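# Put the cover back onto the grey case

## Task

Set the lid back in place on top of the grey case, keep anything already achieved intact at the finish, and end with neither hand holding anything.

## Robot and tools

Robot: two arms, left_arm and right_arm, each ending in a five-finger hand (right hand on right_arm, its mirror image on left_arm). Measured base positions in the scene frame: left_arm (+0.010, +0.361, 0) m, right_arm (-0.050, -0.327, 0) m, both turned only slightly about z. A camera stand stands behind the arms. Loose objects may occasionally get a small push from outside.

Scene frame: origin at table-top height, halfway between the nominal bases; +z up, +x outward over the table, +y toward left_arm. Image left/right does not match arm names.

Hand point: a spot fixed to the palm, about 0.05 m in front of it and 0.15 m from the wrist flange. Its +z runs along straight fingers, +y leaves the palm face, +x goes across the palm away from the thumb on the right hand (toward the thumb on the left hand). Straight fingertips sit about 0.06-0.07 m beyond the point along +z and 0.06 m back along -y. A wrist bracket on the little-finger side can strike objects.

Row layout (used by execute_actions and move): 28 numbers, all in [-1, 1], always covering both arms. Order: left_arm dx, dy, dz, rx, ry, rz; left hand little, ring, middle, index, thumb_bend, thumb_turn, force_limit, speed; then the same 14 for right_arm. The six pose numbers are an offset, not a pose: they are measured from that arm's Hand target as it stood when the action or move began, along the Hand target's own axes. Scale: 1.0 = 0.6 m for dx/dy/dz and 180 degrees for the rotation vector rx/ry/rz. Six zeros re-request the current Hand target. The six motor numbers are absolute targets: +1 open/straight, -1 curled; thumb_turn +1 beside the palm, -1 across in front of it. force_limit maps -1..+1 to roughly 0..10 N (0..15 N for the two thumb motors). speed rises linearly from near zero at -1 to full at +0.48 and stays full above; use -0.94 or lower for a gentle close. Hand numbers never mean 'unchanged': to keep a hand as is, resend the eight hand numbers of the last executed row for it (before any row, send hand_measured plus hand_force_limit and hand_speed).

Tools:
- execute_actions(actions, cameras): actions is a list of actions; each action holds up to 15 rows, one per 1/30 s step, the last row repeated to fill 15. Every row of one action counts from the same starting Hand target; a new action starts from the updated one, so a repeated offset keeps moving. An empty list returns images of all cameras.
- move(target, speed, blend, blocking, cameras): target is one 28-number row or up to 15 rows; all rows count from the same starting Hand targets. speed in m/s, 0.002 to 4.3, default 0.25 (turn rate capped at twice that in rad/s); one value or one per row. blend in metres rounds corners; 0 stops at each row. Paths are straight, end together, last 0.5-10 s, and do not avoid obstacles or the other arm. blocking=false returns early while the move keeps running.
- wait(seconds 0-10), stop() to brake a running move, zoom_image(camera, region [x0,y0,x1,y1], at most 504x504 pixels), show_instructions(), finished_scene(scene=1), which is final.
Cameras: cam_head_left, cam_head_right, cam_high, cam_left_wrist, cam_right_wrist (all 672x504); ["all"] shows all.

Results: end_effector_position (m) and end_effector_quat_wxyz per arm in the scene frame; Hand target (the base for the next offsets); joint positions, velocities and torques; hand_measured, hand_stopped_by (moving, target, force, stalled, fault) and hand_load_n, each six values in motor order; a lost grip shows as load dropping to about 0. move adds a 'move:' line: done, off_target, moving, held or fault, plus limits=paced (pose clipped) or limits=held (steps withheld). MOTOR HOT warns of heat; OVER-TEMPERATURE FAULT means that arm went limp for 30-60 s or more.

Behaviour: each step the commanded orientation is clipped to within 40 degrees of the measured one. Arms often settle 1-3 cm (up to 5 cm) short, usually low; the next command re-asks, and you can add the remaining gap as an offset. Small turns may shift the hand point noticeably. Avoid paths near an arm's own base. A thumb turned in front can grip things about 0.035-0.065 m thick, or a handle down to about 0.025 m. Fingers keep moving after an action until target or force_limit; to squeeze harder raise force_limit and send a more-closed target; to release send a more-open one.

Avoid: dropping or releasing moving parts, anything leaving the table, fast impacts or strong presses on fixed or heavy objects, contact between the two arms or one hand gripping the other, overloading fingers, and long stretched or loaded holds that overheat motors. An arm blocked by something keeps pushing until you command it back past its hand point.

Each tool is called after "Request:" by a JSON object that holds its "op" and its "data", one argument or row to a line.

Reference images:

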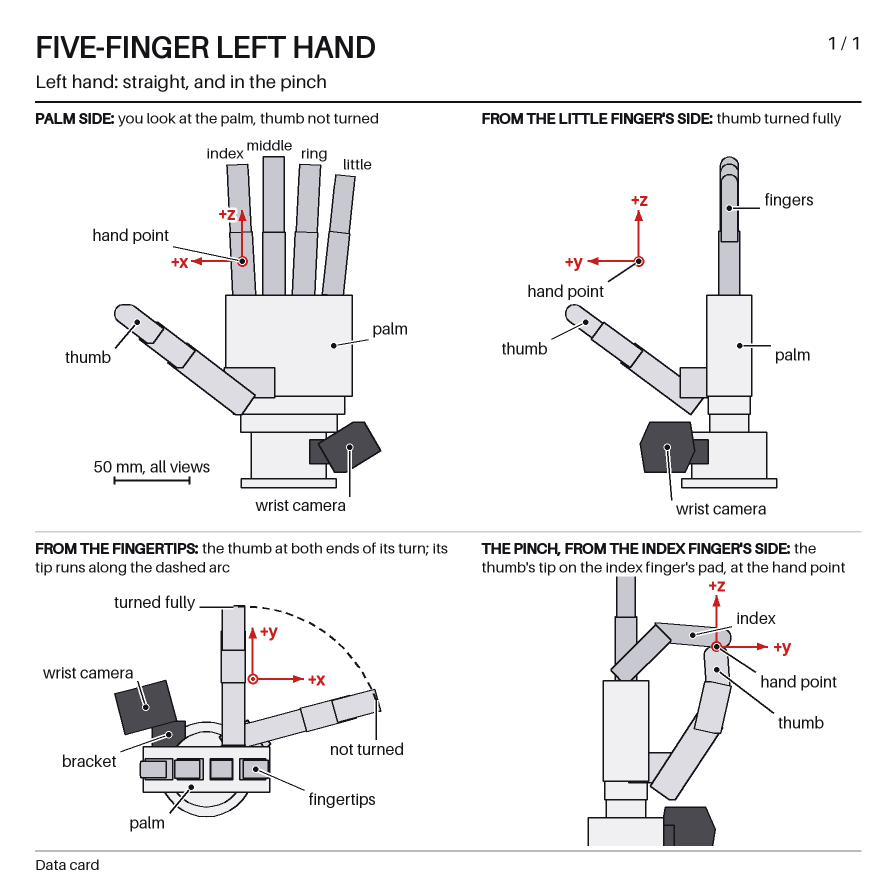

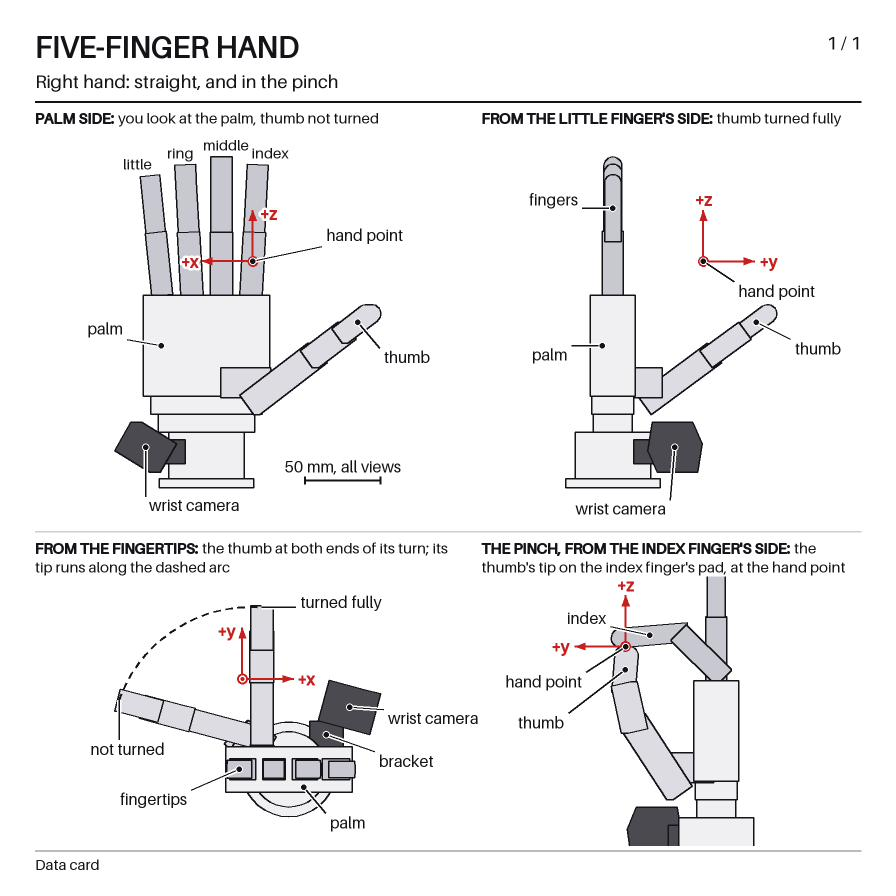

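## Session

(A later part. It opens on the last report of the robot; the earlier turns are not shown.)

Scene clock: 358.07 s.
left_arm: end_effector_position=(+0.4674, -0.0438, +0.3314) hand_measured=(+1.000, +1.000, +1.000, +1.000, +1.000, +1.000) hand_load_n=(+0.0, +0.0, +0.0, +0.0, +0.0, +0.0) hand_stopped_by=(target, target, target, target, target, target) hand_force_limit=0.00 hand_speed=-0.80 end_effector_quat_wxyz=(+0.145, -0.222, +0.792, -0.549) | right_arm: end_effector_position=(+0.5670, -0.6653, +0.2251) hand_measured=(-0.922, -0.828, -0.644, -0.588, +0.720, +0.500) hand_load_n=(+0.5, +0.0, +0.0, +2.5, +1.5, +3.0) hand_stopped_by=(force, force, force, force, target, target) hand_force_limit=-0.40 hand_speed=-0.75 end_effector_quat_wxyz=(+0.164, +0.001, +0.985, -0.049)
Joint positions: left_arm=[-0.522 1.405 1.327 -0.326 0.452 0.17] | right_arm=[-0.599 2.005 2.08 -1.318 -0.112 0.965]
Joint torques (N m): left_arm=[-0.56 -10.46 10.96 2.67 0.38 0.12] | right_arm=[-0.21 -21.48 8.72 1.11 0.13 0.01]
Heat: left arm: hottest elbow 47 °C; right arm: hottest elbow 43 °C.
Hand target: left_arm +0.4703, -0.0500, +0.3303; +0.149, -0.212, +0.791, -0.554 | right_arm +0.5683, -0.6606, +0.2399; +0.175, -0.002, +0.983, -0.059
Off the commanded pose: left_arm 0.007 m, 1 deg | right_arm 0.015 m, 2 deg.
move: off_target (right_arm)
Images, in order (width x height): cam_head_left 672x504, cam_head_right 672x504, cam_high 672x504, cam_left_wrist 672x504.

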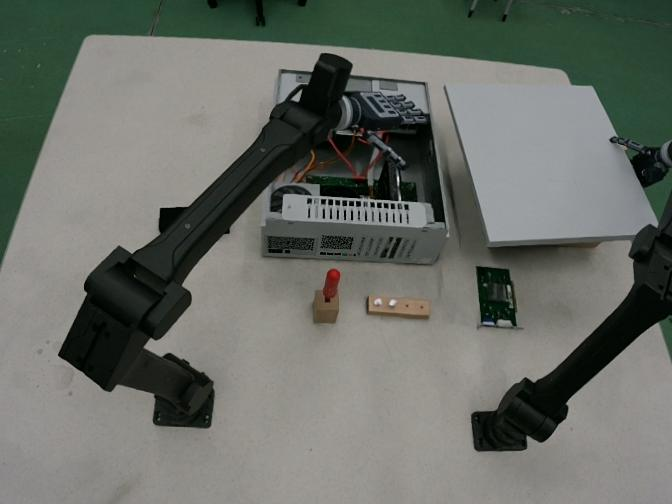

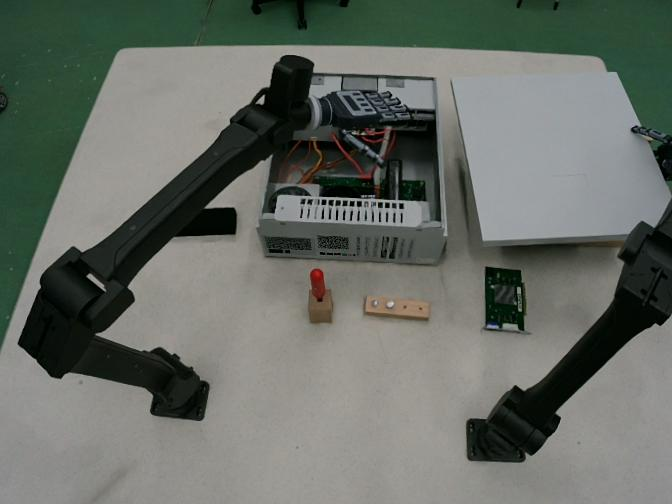

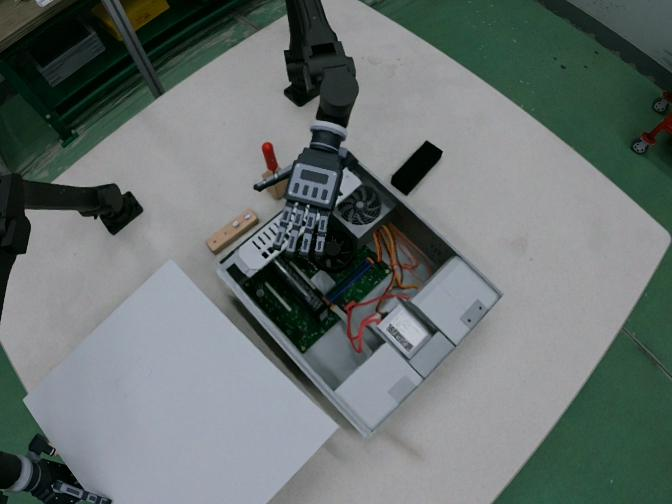

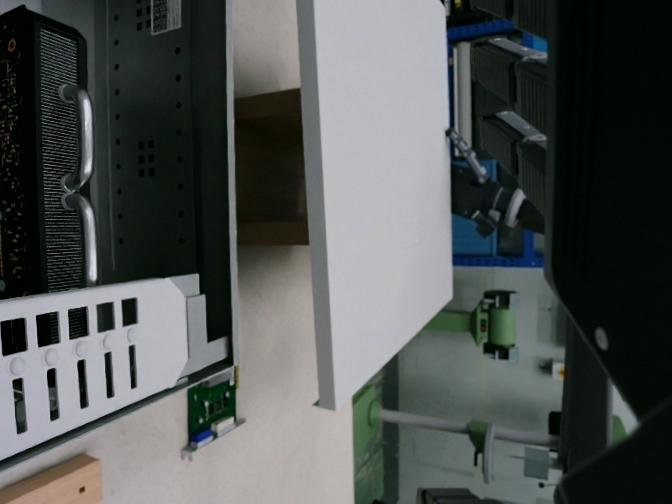

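Request:
{"op": "move", "data": {
  "target": [0.0885,0.1207,0.0828,-0.0556,0,0,1,1,1,1,-1,1,-0.6,-0.3,0,0,0,0,0,0,-0.95,-0.95,-0.95,-0.9,0.72,0.5,-0.4,-0.75],
  "speed": 0.15,
  "cameras": ["cam_head_left","cam_head_right","cam_high","cam_left_wrist"]
}}

Request:
{"op": "zoom_image", "data": {
  "camera": "cam_head_left",
  "region": [330, 70, 510, 250]
}}

Request:
{"op": "zoom_image", "data": {
  "camera": "cam_high",
  "region": [190, 90, 430, 330]
}}

Scene clock: 364.10 s.
left_arm: end_effector_position=(+0.4370, -0.0938, +0.2530) hand_measured=(+1.000, +1.000, +1.000, +1.000, -1.000, +1.000) hand_load_n=(+0.0, +0.0, +0.0, +0.0, +0.0, +0.0) hand_stopped_by=(target, target, target, target, target, target) hand_force_limit=-0.60 hand_speed=-0.30 end_effector_quat_wxyz=(+0.135, -0.223, +0.831, -0.491) | right_arm: end_effector_position=(+0.5670, -0.6653, +0.2251) hand_measured=(-0.922, -0.828, -0.644, -0.588, +0.720, +0.500) hand_load_n=(+0.0, +0.0, +0.0, +2.0, +2.0, +3.0) hand_stopped_by=(force, force, force, force, target, target) hand_force_limit=-0.40 hand_speed=-0.75 end_effector_quat_wxyz=(+0.164, +0.001, +0.985, -0.049)
Joint positions: left_arm=[-0.661 1.49 1.288 -0.327 0.303 0.178] | right_arm=[-0.599 2.005 2.08 -1.318 -0.112 0.965]
Joint torques (N m): left_arm=[-0.5 -11.75 10.82 1.32 0.2 0.04] | right_arm=[-0.32 -21.6 8.73 1.11 0.13 0.01]
Heat: left arm: hottest elbow 46 °C; right arm: hottest elbow 43 °C.
Hand target: left_arm +0.4353, -0.0955, +0.2451; +0.130, -0.224, +0.837, -0.483 | right_arm +0.5683, -0.6606, +0.2399; +0.175, -0.002, +0.983, -0.059
Off the commanded pose: left_arm 0.008 m, 1 deg | right_arm 0.016 m, 2 deg.
move: off_target (right_arm)
Images, in order (width x height): cam_head_left 672x504, cam_head_right 672x504, cam_high 672x504, cam_left_wrist 672x504.

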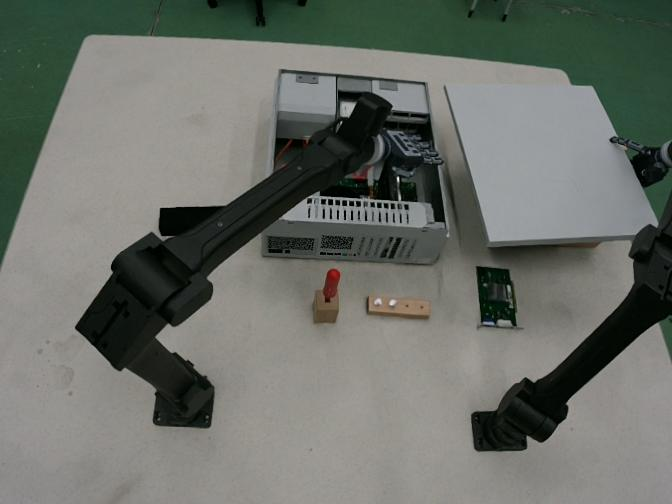

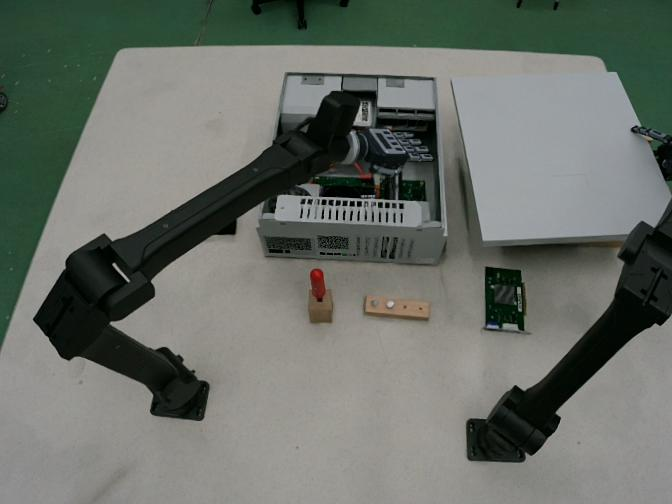

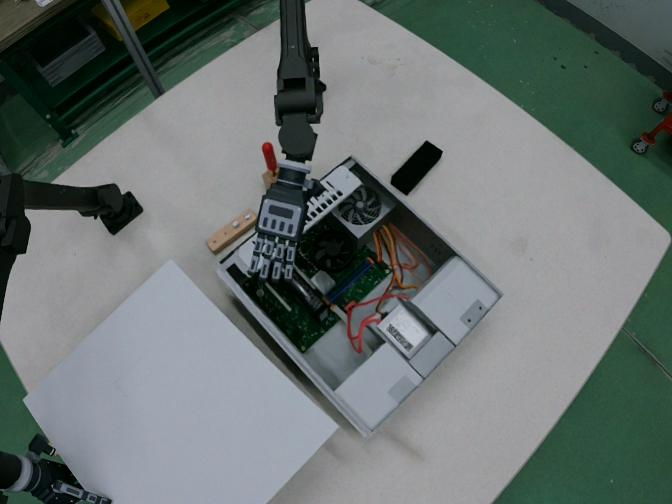

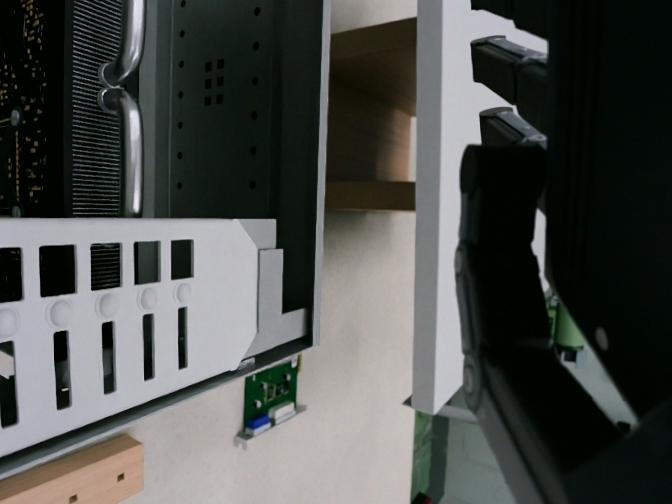

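Scaled by 2.800 from the camera's 672x504 image, which has a finer 960x720 frame.

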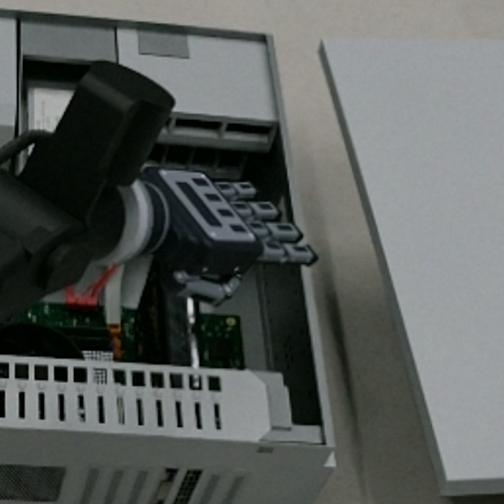

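Scaled by 2.100 from the camera's 672x504 image, which has a finer 960x720 frame.

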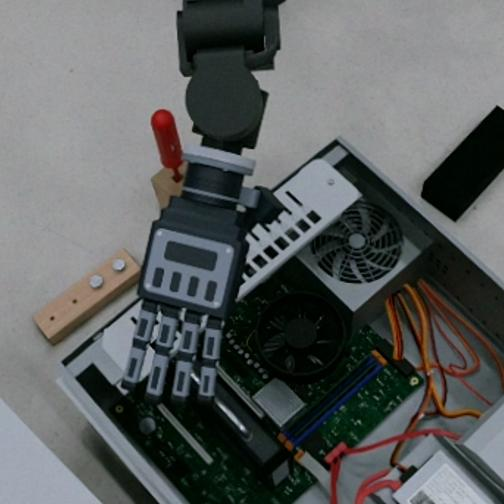

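Request:
{"op": "zoom_image", "data": {
  "camera": "cam_left_wrist",
  "region": [300, 0, 560, 200]
}}

Request:
{"op": "zoom_image", "data": {
  "camera": "cam_left_wrist",
  "region": [300, 200, 560, 440]
}}

Scaled by 1.938 from the camera's 672x504 image, which has a finer 960x720 frame.

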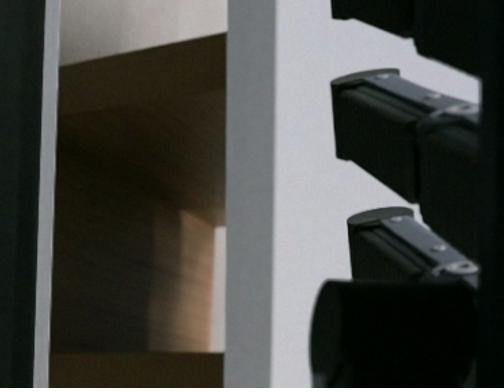

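Scaled by 1.938 from the camera's 672x504 image, which has a finer 960x720 frame.

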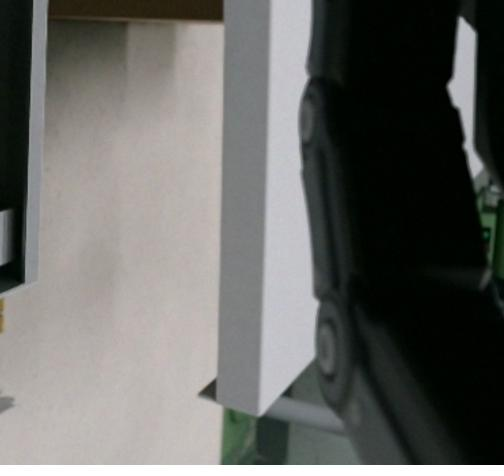

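Request:
{"op": "move", "data": {
  "target": [0.0142,0.0553,0.0542,0,0,0,1,1,1,1,-1,1,-0.6,-0.3,0,0,0,0,0,0,-0.95,-0.95,-0.95,-0.9,0.72,0.5,-0.4,-0.75],
  "speed": 0.12,
  "cameras": ["cam_left_wrist","cam_head_left","cam_high"]
}}

Request:
{"op": "zoom_image", "data": {
  "camera": "cam_head_left",
  "region": [330, 70, 510, 250]
}}

Request:
{"op": "zoom_image", "data": {
  "camera": "cam_left_wrist",
  "region": [300, 0, 560, 200]
}}

Scene clock: 369.70 s.
left_arm: end_effector_position=(+0.4321, -0.1024, +0.1993) hand_measured=(+1.000, +1.000, +1.000, +1.000, -1.000, +1.000) hand_load_n=(-0.5, +0.0, -0.5, +0.0, +0.0, +0.0) hand_stopped_by=(target, target, target, target, target, target) hand_force_limit=-0.60 hand_speed=-0.30 end_effector_quat_wxyz=(+0.128, -0.225, +0.841, -0.476) | right_arm: end_effector_position=(+0.5670, -0.6653, +0.2251) hand_measured=(-0.922, -0.828, -0.644, -0.588, +0.720, +0.500) hand_load_n=(+0.0, +0.0, +0.0, +2.5, +1.5, +3.0) hand_stopped_by=(force, force, force, force, target, target) hand_force_limit=-0.40 hand_speed=-0.75 end_effector_quat_wxyz=(+0.164, +0.001, +0.985, -0.049)
Joint positions: left_arm=[-0.682 1.544 1.224 -0.245 0.283 0.177] | right_arm=[-0.599 2.005 2.08 -1.318 -0.112 0.965]
Joint torques (N m): left_arm=[-1.03 -12.86 10.59 2.84 0.19 -0.03] | right_arm=[-0.32 -21.48 8.7 1.11 0.13 0.01]
Heat: left arm: hottest elbow 45 °C; right arm: hottest elbow 43 °C.
Hand target: left_arm +0.4339, -0.1097, +0.2003; +0.130, -0.224, +0.837, -0.483 | right_arm +0.5683, -0.6606, +0.2399; +0.175, -0.002, +0.983, -0.059
Off the commanded pose: left_arm 0.008 m, 1 deg | right_arm 0.016 m, 2 deg.
move: off_target (right_arm)
Images, in order (width x height): cam_head_left 672x504, cam_high 672x504, cam_left_wrist 672x504.

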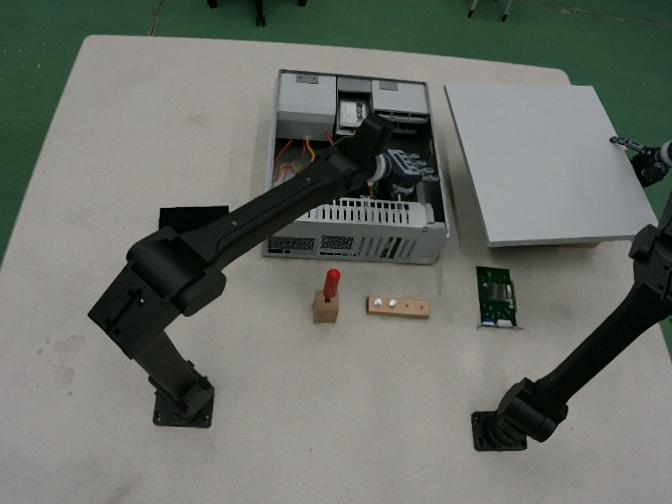

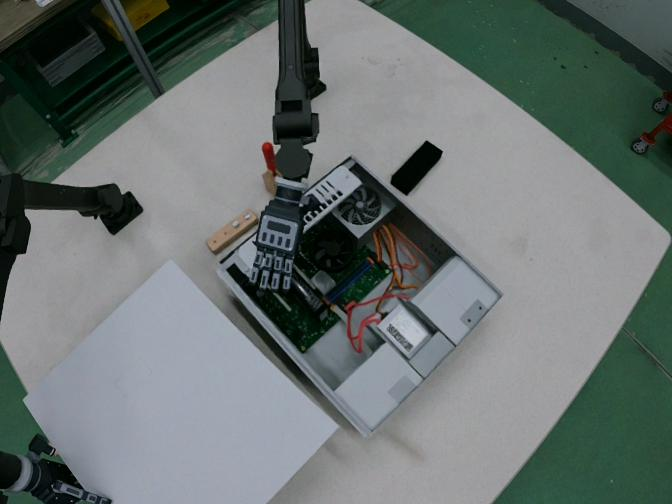

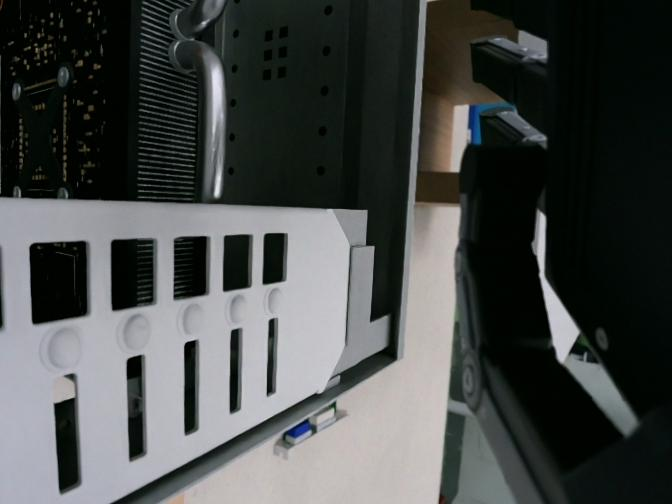

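Scaled by 2.800 from the camera's 672x504 image, which has a finer 960x720 frame.

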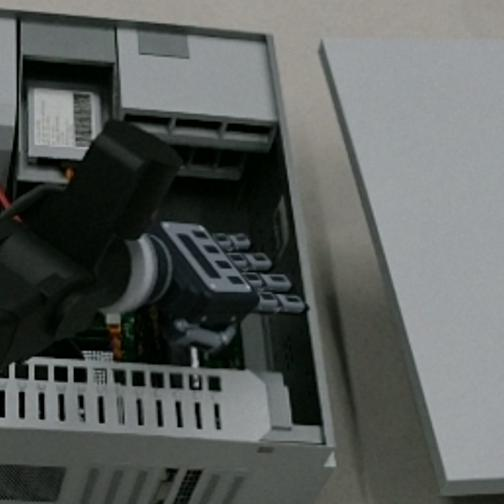

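Scaled by 1.938 from the camera's 672x504 image, which has a finer 960x720 frame.

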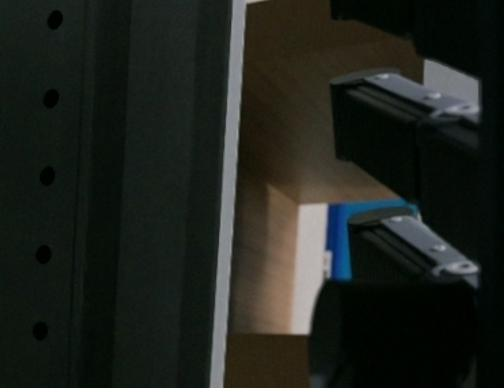

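Request:
{"op": "move", "data": {
  "target": [0,0,0.19,0,0,0,1,1,1,1,-1,1,-0.6,-0.3,0,0,0,0,0,0,-0.95,-0.95,-0.95,-0.9,0.72,0.5,-0.4,-0.75],
  "speed": 0.08,
  "cameras": ["cam_left_wrist","cam_head_left","cam_high","cam_head_right"]
}}

Request:
{"op": "zoom_image", "data": {
  "camera": "cam_head_left",
  "region": [330, 70, 510, 250]
}}

Request:
{"op": "zoom_image", "data": {
  "camera": "cam_left_wrist",
  "region": [300, 0, 560, 200]
}}

Scene clock: 373.70 s.
left_arm: end_effector_position=(+0.4761, -0.1408, +0.1114) hand_measured=(+1.000, +1.000, +1.000, +1.000, -1.000, +1.000) hand_load_n=(+0.0, -0.5, +0.0, -5.0, +0.0, +0.0) hand_stopped_by=(target, target, target, target, target, target) hand_force_limit=-0.60 hand_speed=-0.30 end_effector_quat_wxyz=(+0.128, -0.250, +0.854, -0.438) | right_arm: end_effector_position=(+0.5670, -0.6653, +0.2251) hand_measured=(-0.922, -0.828, -0.644, -0.588, +0.720, +0.500) hand_load_n=(+0.5, +0.0, +0.0, +2.5, +1.5, +3.0) hand_stopped_by=(force, force, force, force, target, target) hand_force_limit=-0.40 hand_speed=-0.75 end_effector_quat_wxyz=(+0.164, +0.001, +0.985, -0.049)
Joint positions: left_arm=[-0.698 1.788 1.334 -0.186 0.219 0.162] | right_arm=[-0.599 2.005 2.08 -1.318 -0.112 0.965]
Joint torques (N m): left_arm=[-3.02 -13.04 16.64 3.4 1.01 -0.15] | right_arm=[-0.26 -21.48 8.72 1.11 0.13 0.01]
Heat: left arm: hottest elbow 45 °C; right arm: hottest elbow 42 °C.
Hand target: left_arm +0.4834, -0.1952, +0.1433; +0.130, -0.224, +0.837, -0.483 | right_arm +0.5683, -0.6606, +0.2399; +0.175, -0.002, +0.983, -0.059
Off the commanded pose: left_arm 0.064 m, 6 deg | right_arm 0.016 m, 2 deg.
move: off_target (left_arm, right_arm)
Images, in order (width x height): cam_head_left 672x504, cam_head_right 672x504, cam_high 672x504, cam_left_wrist 672x504.

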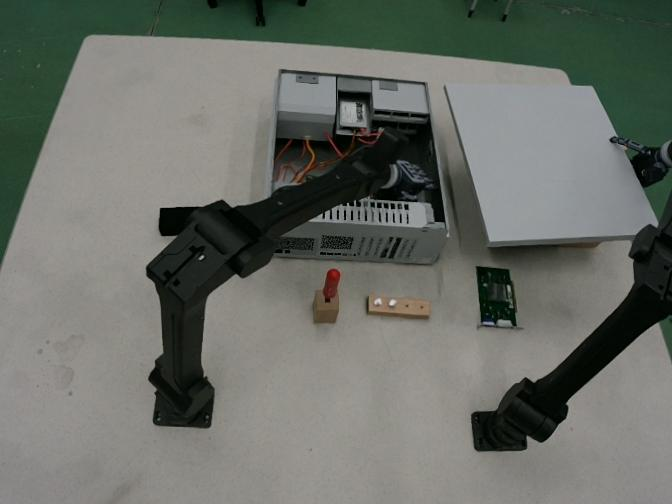

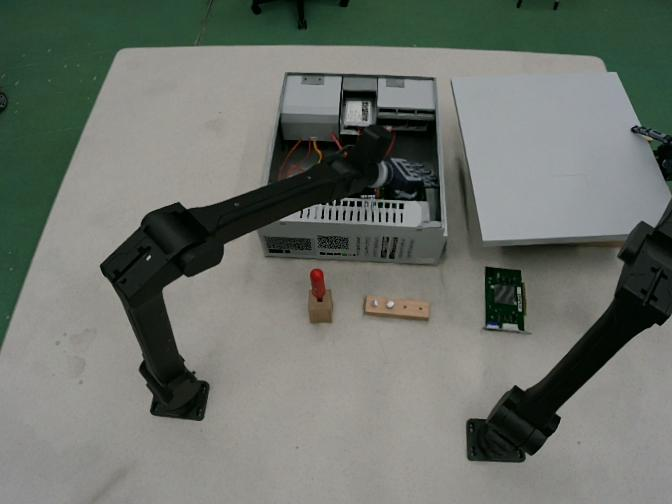

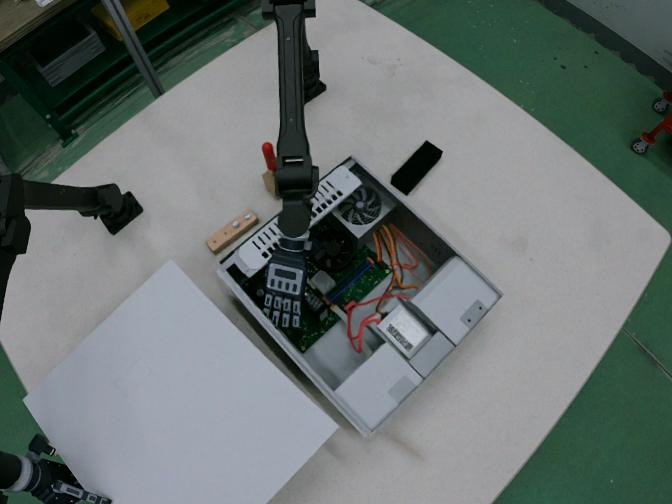

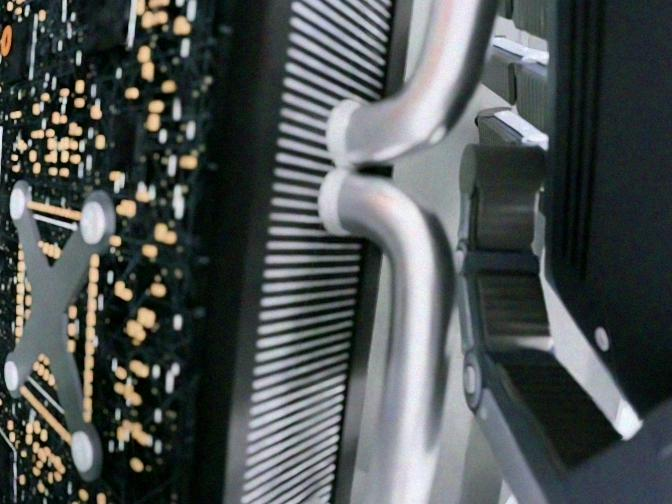

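Scaled by 2.800 from the camera's 672x504 image, which has a finer 960x720 frame.

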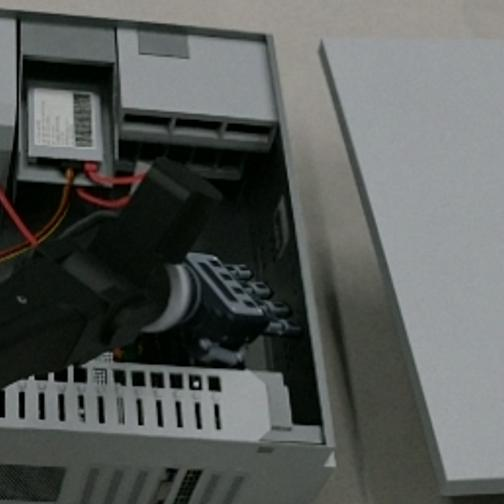

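Scaled by 1.938 from the camera's 672x504 image, which has a finer 960x720 frame.

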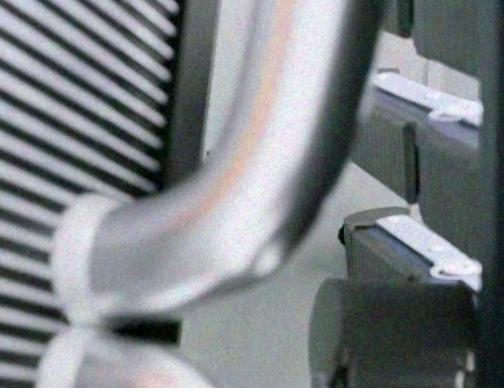

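Request:
{"op": "move", "data": {
  "target": [-0.0518,-0.0538,-0.1633,0,0,0,1,1,1,1,-1,1,-0.6,-0.3,0,0,0,0,0,0,-0.95,-0.95,-0.95,-0.9,0.72,0.5,-0.4,-0.75],
  "speed": 0.1,
  "cameras": ["cam_left_wrist","cam_head_left","cam_high"]
}}

Scene clock: 375.87 s.
left_arm: end_effector_position=(+0.4634, -0.1171, +0.2040) hand_measured=(+1.000, +1.000, +1.000, +1.000, -1.000, +1.000) hand_load_n=(+0.0, +0.0, +0.0, +0.0, +0.0, +0.0) hand_stopped_by=(target, target, target, target, target, target) hand_force_limit=-0.60 hand_speed=-0.30 end_effector_quat_wxyz=(+0.122, -0.227, +0.841, -0.476) | right_arm: end_effector_position=(+0.5670, -0.6653, +0.2251) hand_measured=(-0.922, -0.828, -0.644, -0.588, +0.720, +0.500) hand_load_n=(+0.0, +0.0, +0.0, +2.0, +1.5, +3.0) hand_stopped_by=(force, force, force, force, target, target) hand_force_limit=-0.40 hand_speed=-0.75 end_effector_quat_wxyz=(+0.164, +0.001, +0.985, -0.049)
Joint positions: left_arm=[-0.661 1.627 1.338 -0.285 0.309 0.182] | right_arm=[-0.599 2.005 2.08 -1.318 -0.112 0.965]
Joint torques (N m): left_arm=[0.62 -13.57 13.93 1.11 0.42 0.13] | right_arm=[-0.32 -21.54 8.73 1.1 0.13 0.01]
Heat: left arm: hottest elbow 46 °C; right arm: hottest elbow 42 °C.
Hand target: left_arm +0.4758, -0.1202, +0.2203; +0.130, -0.224, +0.837, -0.483 | right_arm +0.5683, -0.6606, +0.2399; +0.175, -0.002, +0.983, -0.059
Off the commanded pose: left_arm 0.021 m, 1 deg | right_arm 0.016 m, 2 deg.
move: off_target (left_arm, right_arm)
Images, in order (width x height): cam_head_left 672x504, cam_high 672x504, cam_left_wrist 672x504.

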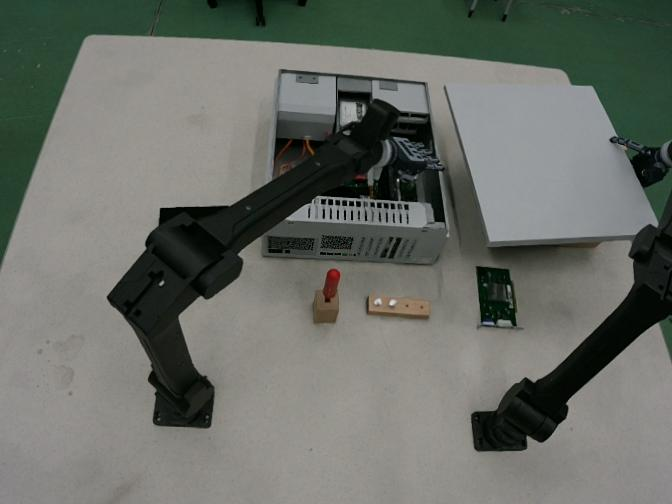

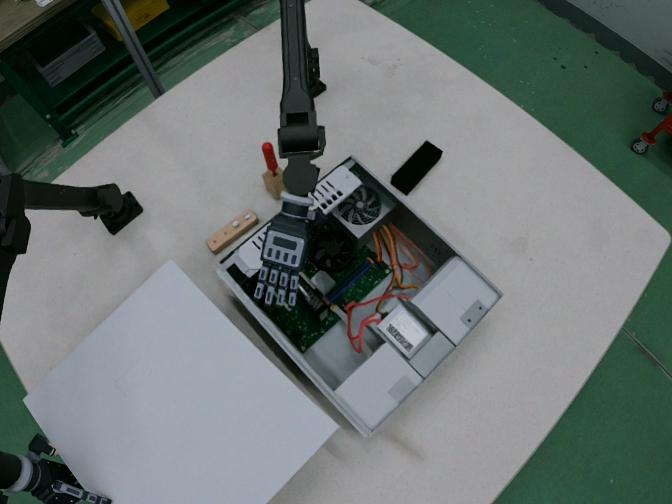

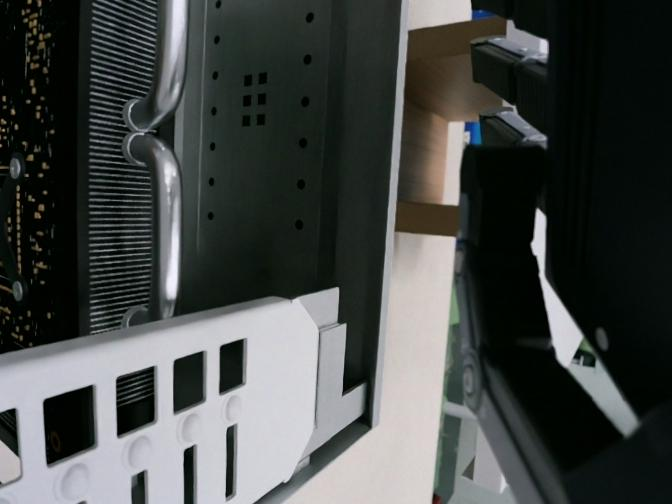

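Request:
{"op": "move", "data": {
  "target": [0.023,-0.015,0.076,0,0,0,1,1,1,1,-1,1,-0.6,-0.3,0,0,0,0,0,0,-0.95,-0.95,-0.95,-0.9,0.72,0.5,-0.4,-0.75],
  "speed": 0.1,
  "cameras": ["cam_left_wrist","cam_head_left"]
}}

Scene clock: 381.70 s.
left_arm: end_effector_position=(+0.4735, -0.1513, +0.1868) hand_measured=(+1.000, +1.000, +1.000, +1.000, -1.000, +1.000) hand_load_n=(+0.0, +0.0, +0.0, +0.0, +0.0, +0.0) hand_stopped_by=(target, target, target, target, target, target) hand_force_limit=-0.60 hand_speed=-0.30 end_effector_quat_wxyz=(+0.122, -0.226, +0.846, -0.468) | right_arm: end_effector_position=(+0.5670, -0.6653, +0.2251) hand_measured=(-0.922, -0.828, -0.644, -0.588, +0.720, +0.500) hand_load_n=(+0.0, +0.0, +0.0, +2.5, +2.0, +2.5) hand_stopped_by=(force, force, force, force, target, target) hand_force_limit=-0.40 hand_speed=-0.75 end_effector_quat_wxyz=(+0.164, +0.001, +0.985, -0.049)
Joint positions: left_arm=[-0.698 1.72 1.419 -0.285 0.273 0.171] | right_arm=[-0.599 2.005 2.08 -1.318 -0.112 0.965]
Joint torques (N m): left_arm=[-0.91 -14.8 14.12 2.03 0.2 -0.12] | right_arm=[-0.26 -21.66 8.72 1.1 0.13 0.01]
Heat: left arm: hottest elbow 45 °C; right arm: hottest elbow 42 °C.
Hand target: left_arm +0.4857, -0.1653, +0.2054; +0.130, -0.224, +0.837, -0.483 | right_arm +0.5683, -0.6606, +0.2399; +0.175, -0.002, +0.983, -0.059
Off the commanded pose: left_arm 0.026 m, 2 deg | right_arm 0.016 m, 2 deg.
move: off_target (left_arm, right_arm)
Images, in order (width x height): cam_head_left 672x504, cam_left_wrist 672x504.

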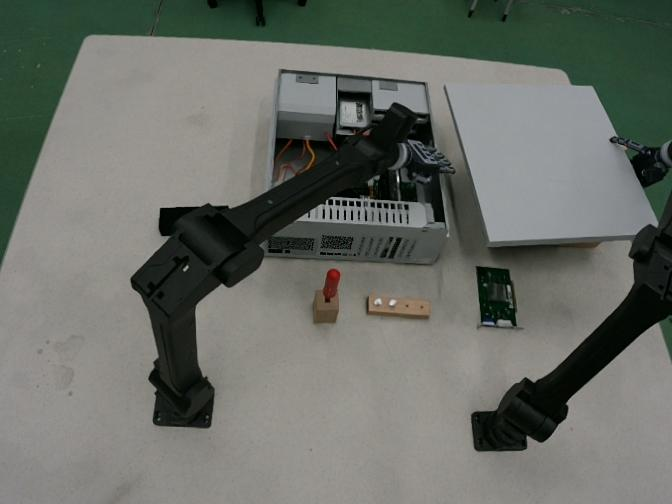

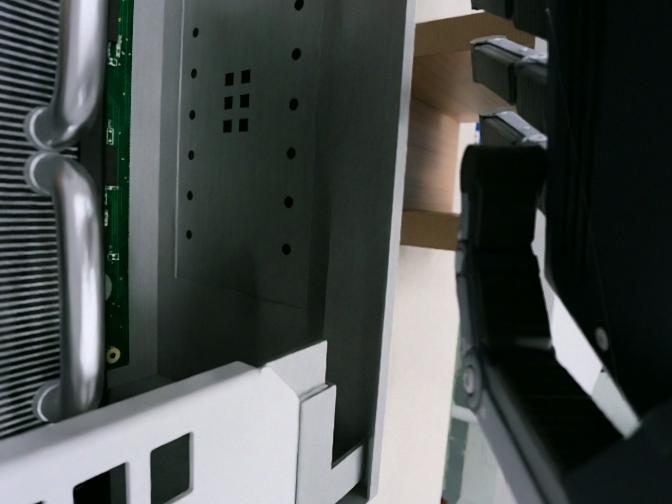

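Request:
{"op": "move", "data": {
  "target": [0.0147,-0.0007,0.0676,0,0,0,1,1,1,1,-1,1,-0.6,-0.3,0,0,0,0,0,0,-0.95,-0.95,-0.95,-0.9,0.72,0.5,-0.4,-0.75],
  "speed": 0.1,
  "cameras": ["cam_left_wrist","cam_head_left"]
}}

Request:
{"op": "zoom_image", "data": {
  "camera": "cam_head_left",
  "region": [330, 70, 510, 250]
}}

Scene clock: 383.57 s.
left_arm: end_effector_position=(+0.4827, -0.1826, +0.1663) hand_measured=(+1.000, +1.000, +1.000, +1.000, -1.000, +1.000) hand_load_n=(+0.0, +0.0, +0.0, +0.0, +0.0, +0.0) hand_stopped_by=(target, target, target, target, target, target) hand_force_limit=-0.60 hand_speed=-0.30 end_effector_quat_wxyz=(+0.120, -0.228, +0.848, -0.463) | right_arm: end_effector_position=(+0.5670, -0.6653, +0.2251) hand_measured=(-0.922, -0.828, -0.644, -0.588, +0.720, +0.500) hand_load_n=(+0.0, +0.0, +0.5, +2.5, +1.5, +3.0) hand_stopped_by=(force, force, force, force, target, target) hand_force_limit=-0.40 hand_speed=-0.75 end_effector_quat_wxyz=(+0.164, +0.001, +0.985, -0.049)
Joint positions: left_arm=[-0.728 1.809 1.492 -0.276 0.246 0.154] | right_arm=[-0.599 2.005 2.08 -1.318 -0.112 0.965]
Joint torques (N m): left_arm=[-0.62 -14.74 14.31 2.24 0.13 -0.04] | right_arm=[-0.32 -21.48 8.72 1.11 0.13 0.01]
Heat: left arm: hottest elbow 46 °C; right arm: hottest elbow 42 °C.
Hand target: left_arm +0.4958, -0.2002, +0.1854; +0.130, -0.224, +0.837, -0.483 | right_arm +0.5683, -0.6606, +0.2399; +0.175, -0.002, +0.983, -0.059
Off the commanded pose: left_arm 0.029 m, 3 deg | right_arm 0.016 m, 2 deg.
move: off_target (left_arm, right_arm)
Images, in order (width x height): cam_head_left 672x504, cam_left_wrist 672x504.

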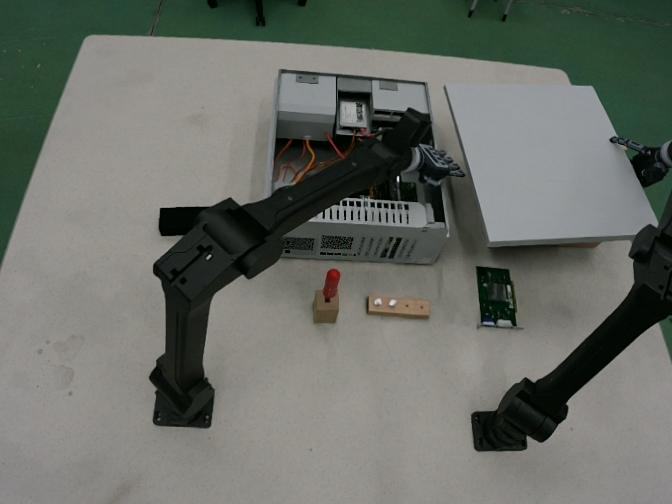

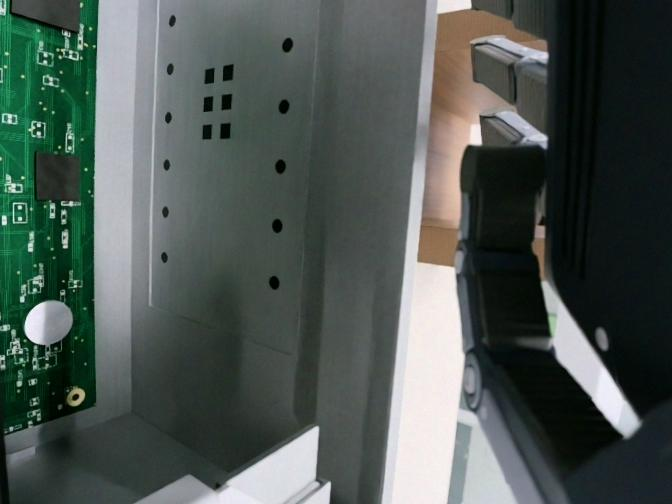

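Scaled by 2.800 from the camera's 672x504 image, which has a finer 960x720 frame.

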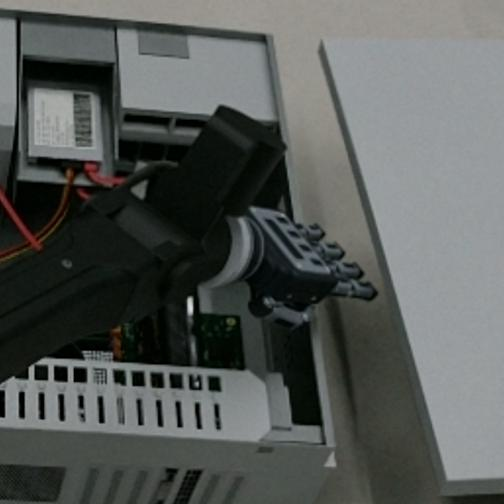

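Request:
{"op": "move", "data": {
  "target": [0.0178,-0.0197,0.059,0.0444,0,0,1,1,1,1,-1,1,-0.6,-0.3,0,0,0,0,0,0,-0.95,-0.95,-0.95,-0.9,0.72,0.5,-0.4,-0.75],
  "speed": 0.1,
  "cameras": ["cam_left_wrist","cam_head_left"]
}}

Request:
{"op": "zoom_image", "data": {
  "camera": "cam_head_left",
  "region": [380, 100, 510, 230]
}}

Scene clock: 388.07 s.
left_arm: end_effector_position=(+0.5029, -0.2173, +0.1630) hand_measured=(+1.000, +1.000, +1.000, +1.000, -1.000, +1.000) hand_load_n=(+0.0, +0.0, +0.0, -0.5, +0.0, +0.0) hand_stopped_by=(target, target, target, target, target, target) hand_force_limit=-0.60 hand_speed=-0.30 end_effector_quat_wxyz=(+0.142, -0.221, +0.814, -0.518) | right_arm: end_effector_position=(+0.5669, -0.6656, +0.2252) hand_measured=(-0.922, -0.828, -0.644, -0.588, +0.720, +0.500) hand_load_n=(+0.5, +0.0, +0.0, +3.0, +1.5, +3.0) hand_stopped_by=(force, force, force, force, target, target) hand_force_limit=-0.40 hand_speed=-0.75 end_effector_quat_wxyz=(+0.164, +0.001, +0.985, -0.050)
Joint positions: left_arm=[-0.741 1.869 1.492 -0.073 0.239 0.117] | right_arm=[-0.599 2.005 2.08 -1.318 -0.11 0.965]
Joint torques (N m): left_arm=[-1.85 -16.09 12.38 3.3 0.24 -0.13] | right_arm=[-0.15 -21.6 8.72 1.1 0.04 0.01]
Heat: left arm: hottest elbow 47 °C; right arm: hottest elbow 42 °C.
Hand target: left_arm +0.5049, -0.2372, +0.1780; +0.145, -0.214, +0.801, -0.540 | right_arm +0.5684, -0.6606, +0.2398; +0.175, -0.002, +0.983, -0.059
Off the commanded pose: left_arm 0.025 m, 3 deg | right_arm 0.016 m, 2 deg.
move: off_target (left_arm, right_arm)
Images, in order (width x height): cam_head_left 672x504, cam_left_wrist 672x504.

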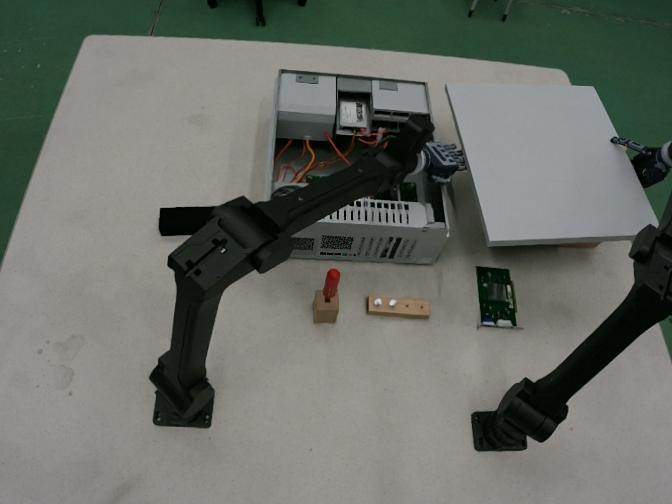

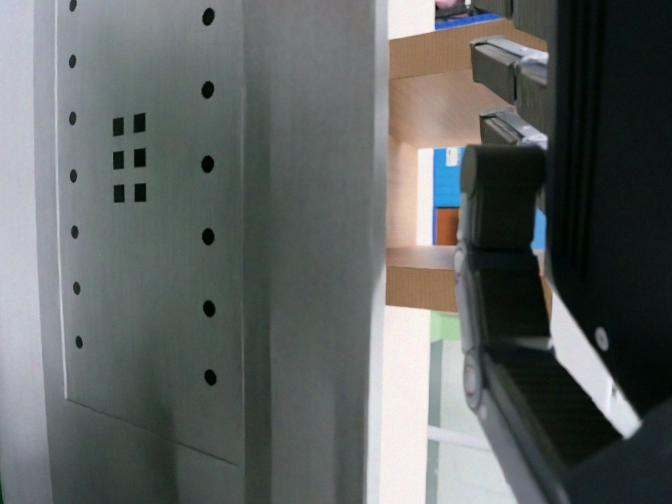

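Scaled by 3.877 from the camera's 672x504 image, which has a finer 960x720 frame.

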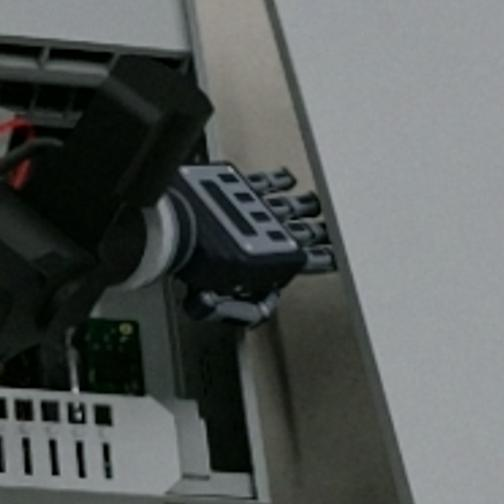

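Request:
{"op": "move", "data": {
  "target": [0,-0.0685,-0.0352,0.04,0,0,1,1,1,1,-1,1,-0.6,-0.3,0,0,0,0,0,0,-0.95,-0.95,-0.95,-0.9,0.72,0.5,-0.4,-0.75],
  "speed": 0.06,
  "cameras": ["cam_left_wrist","cam_head_left","cam_high"]
}}

Request:
{"op": "zoom_image", "data": {
  "camera": "cam_head_left",
  "region": [380, 60, 510, 260]
}}

Scene clock: 390.93 s.
left_arm: end_effector_position=(+0.4992, -0.2189, +0.1646) hand_measured=(+1.000, +1.000, +1.000, +1.000, -1.000, +1.000) hand_load_n=(+0.0, +0.0, +0.0, -2.0, +0.0, +0.0) hand_stopped_by=(target, target, target, target, target, target) hand_force_limit=-0.60 hand_speed=-0.30 end_effector_quat_wxyz=(+0.144, -0.217, +0.798, -0.544) | right_arm: end_effector_position=(+0.5669, -0.6657, +0.2252) hand_measured=(-0.922, -0.828, -0.644, -0.588, +0.720, +0.500) hand_load_n=(+0.5, +0.0, +0.0, +3.0, +2.0, +2.5) hand_stopped_by=(force, force, force, force, target, target) hand_force_limit=-0.40 hand_speed=-0.75 end_effector_quat_wxyz=(+0.164, +0.001, +0.985, -0.050)
Joint positions: left_arm=[-0.741 1.856 1.438 0.029 0.253 0.095] | right_arm=[-0.599 2.005 2.08 -1.318 -0.11 0.965]
Joint torques (N m): left_arm=[0.03 -20.25 11.75 3.84 0.52 -0.19] | right_arm=[-0.26 -21.48 8.72 1.11 0.03 0.01]
Heat: left arm: hottest elbow 48 °C; right arm: hottest elbow 41 °C.
Hand target: left_arm +0.5028, -0.2336, +0.2238; +0.158, -0.205, +0.765, -0.589 | right_arm +0.5683, -0.6606, +0.2398; +0.175, -0.002, +0.983, -0.059
Off the commanded pose: left_arm 0.061 m, 7 deg | right_arm 0.016 m, 2 deg.
move: off_target (left_arm, right_arm)
Images, in order (width x height): cam_head_left 672x504, cam_high 672x504, cam_left_wrist 672x504.

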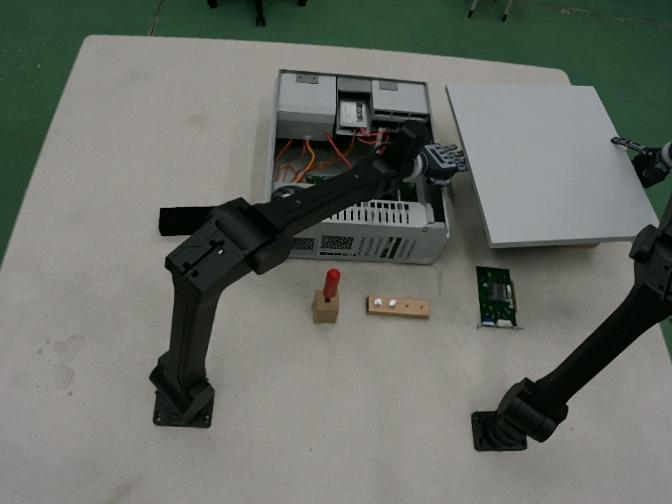

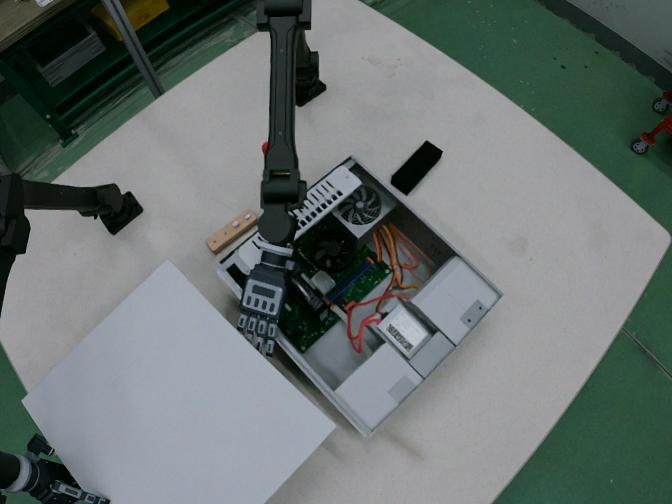

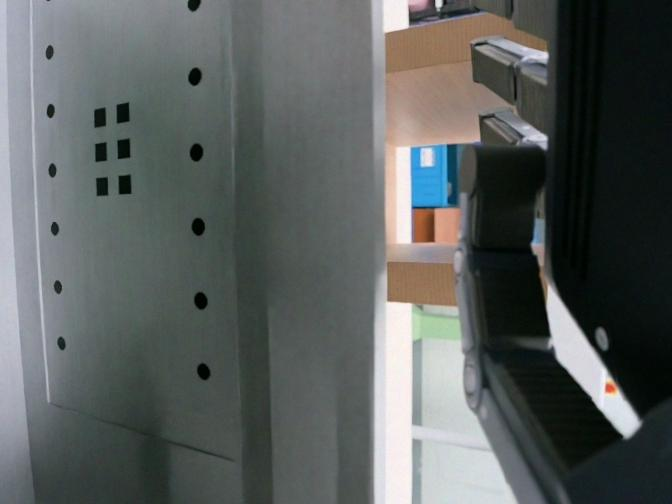

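Scaled by 2.520 from the camera's 672x504 image, which has a finer 960x720 frame.

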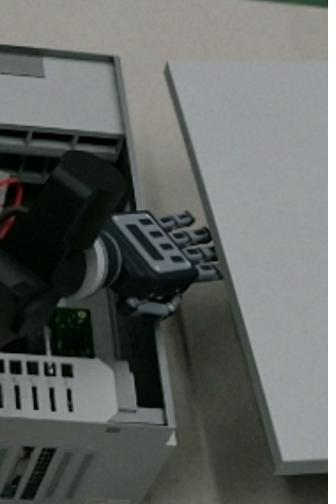

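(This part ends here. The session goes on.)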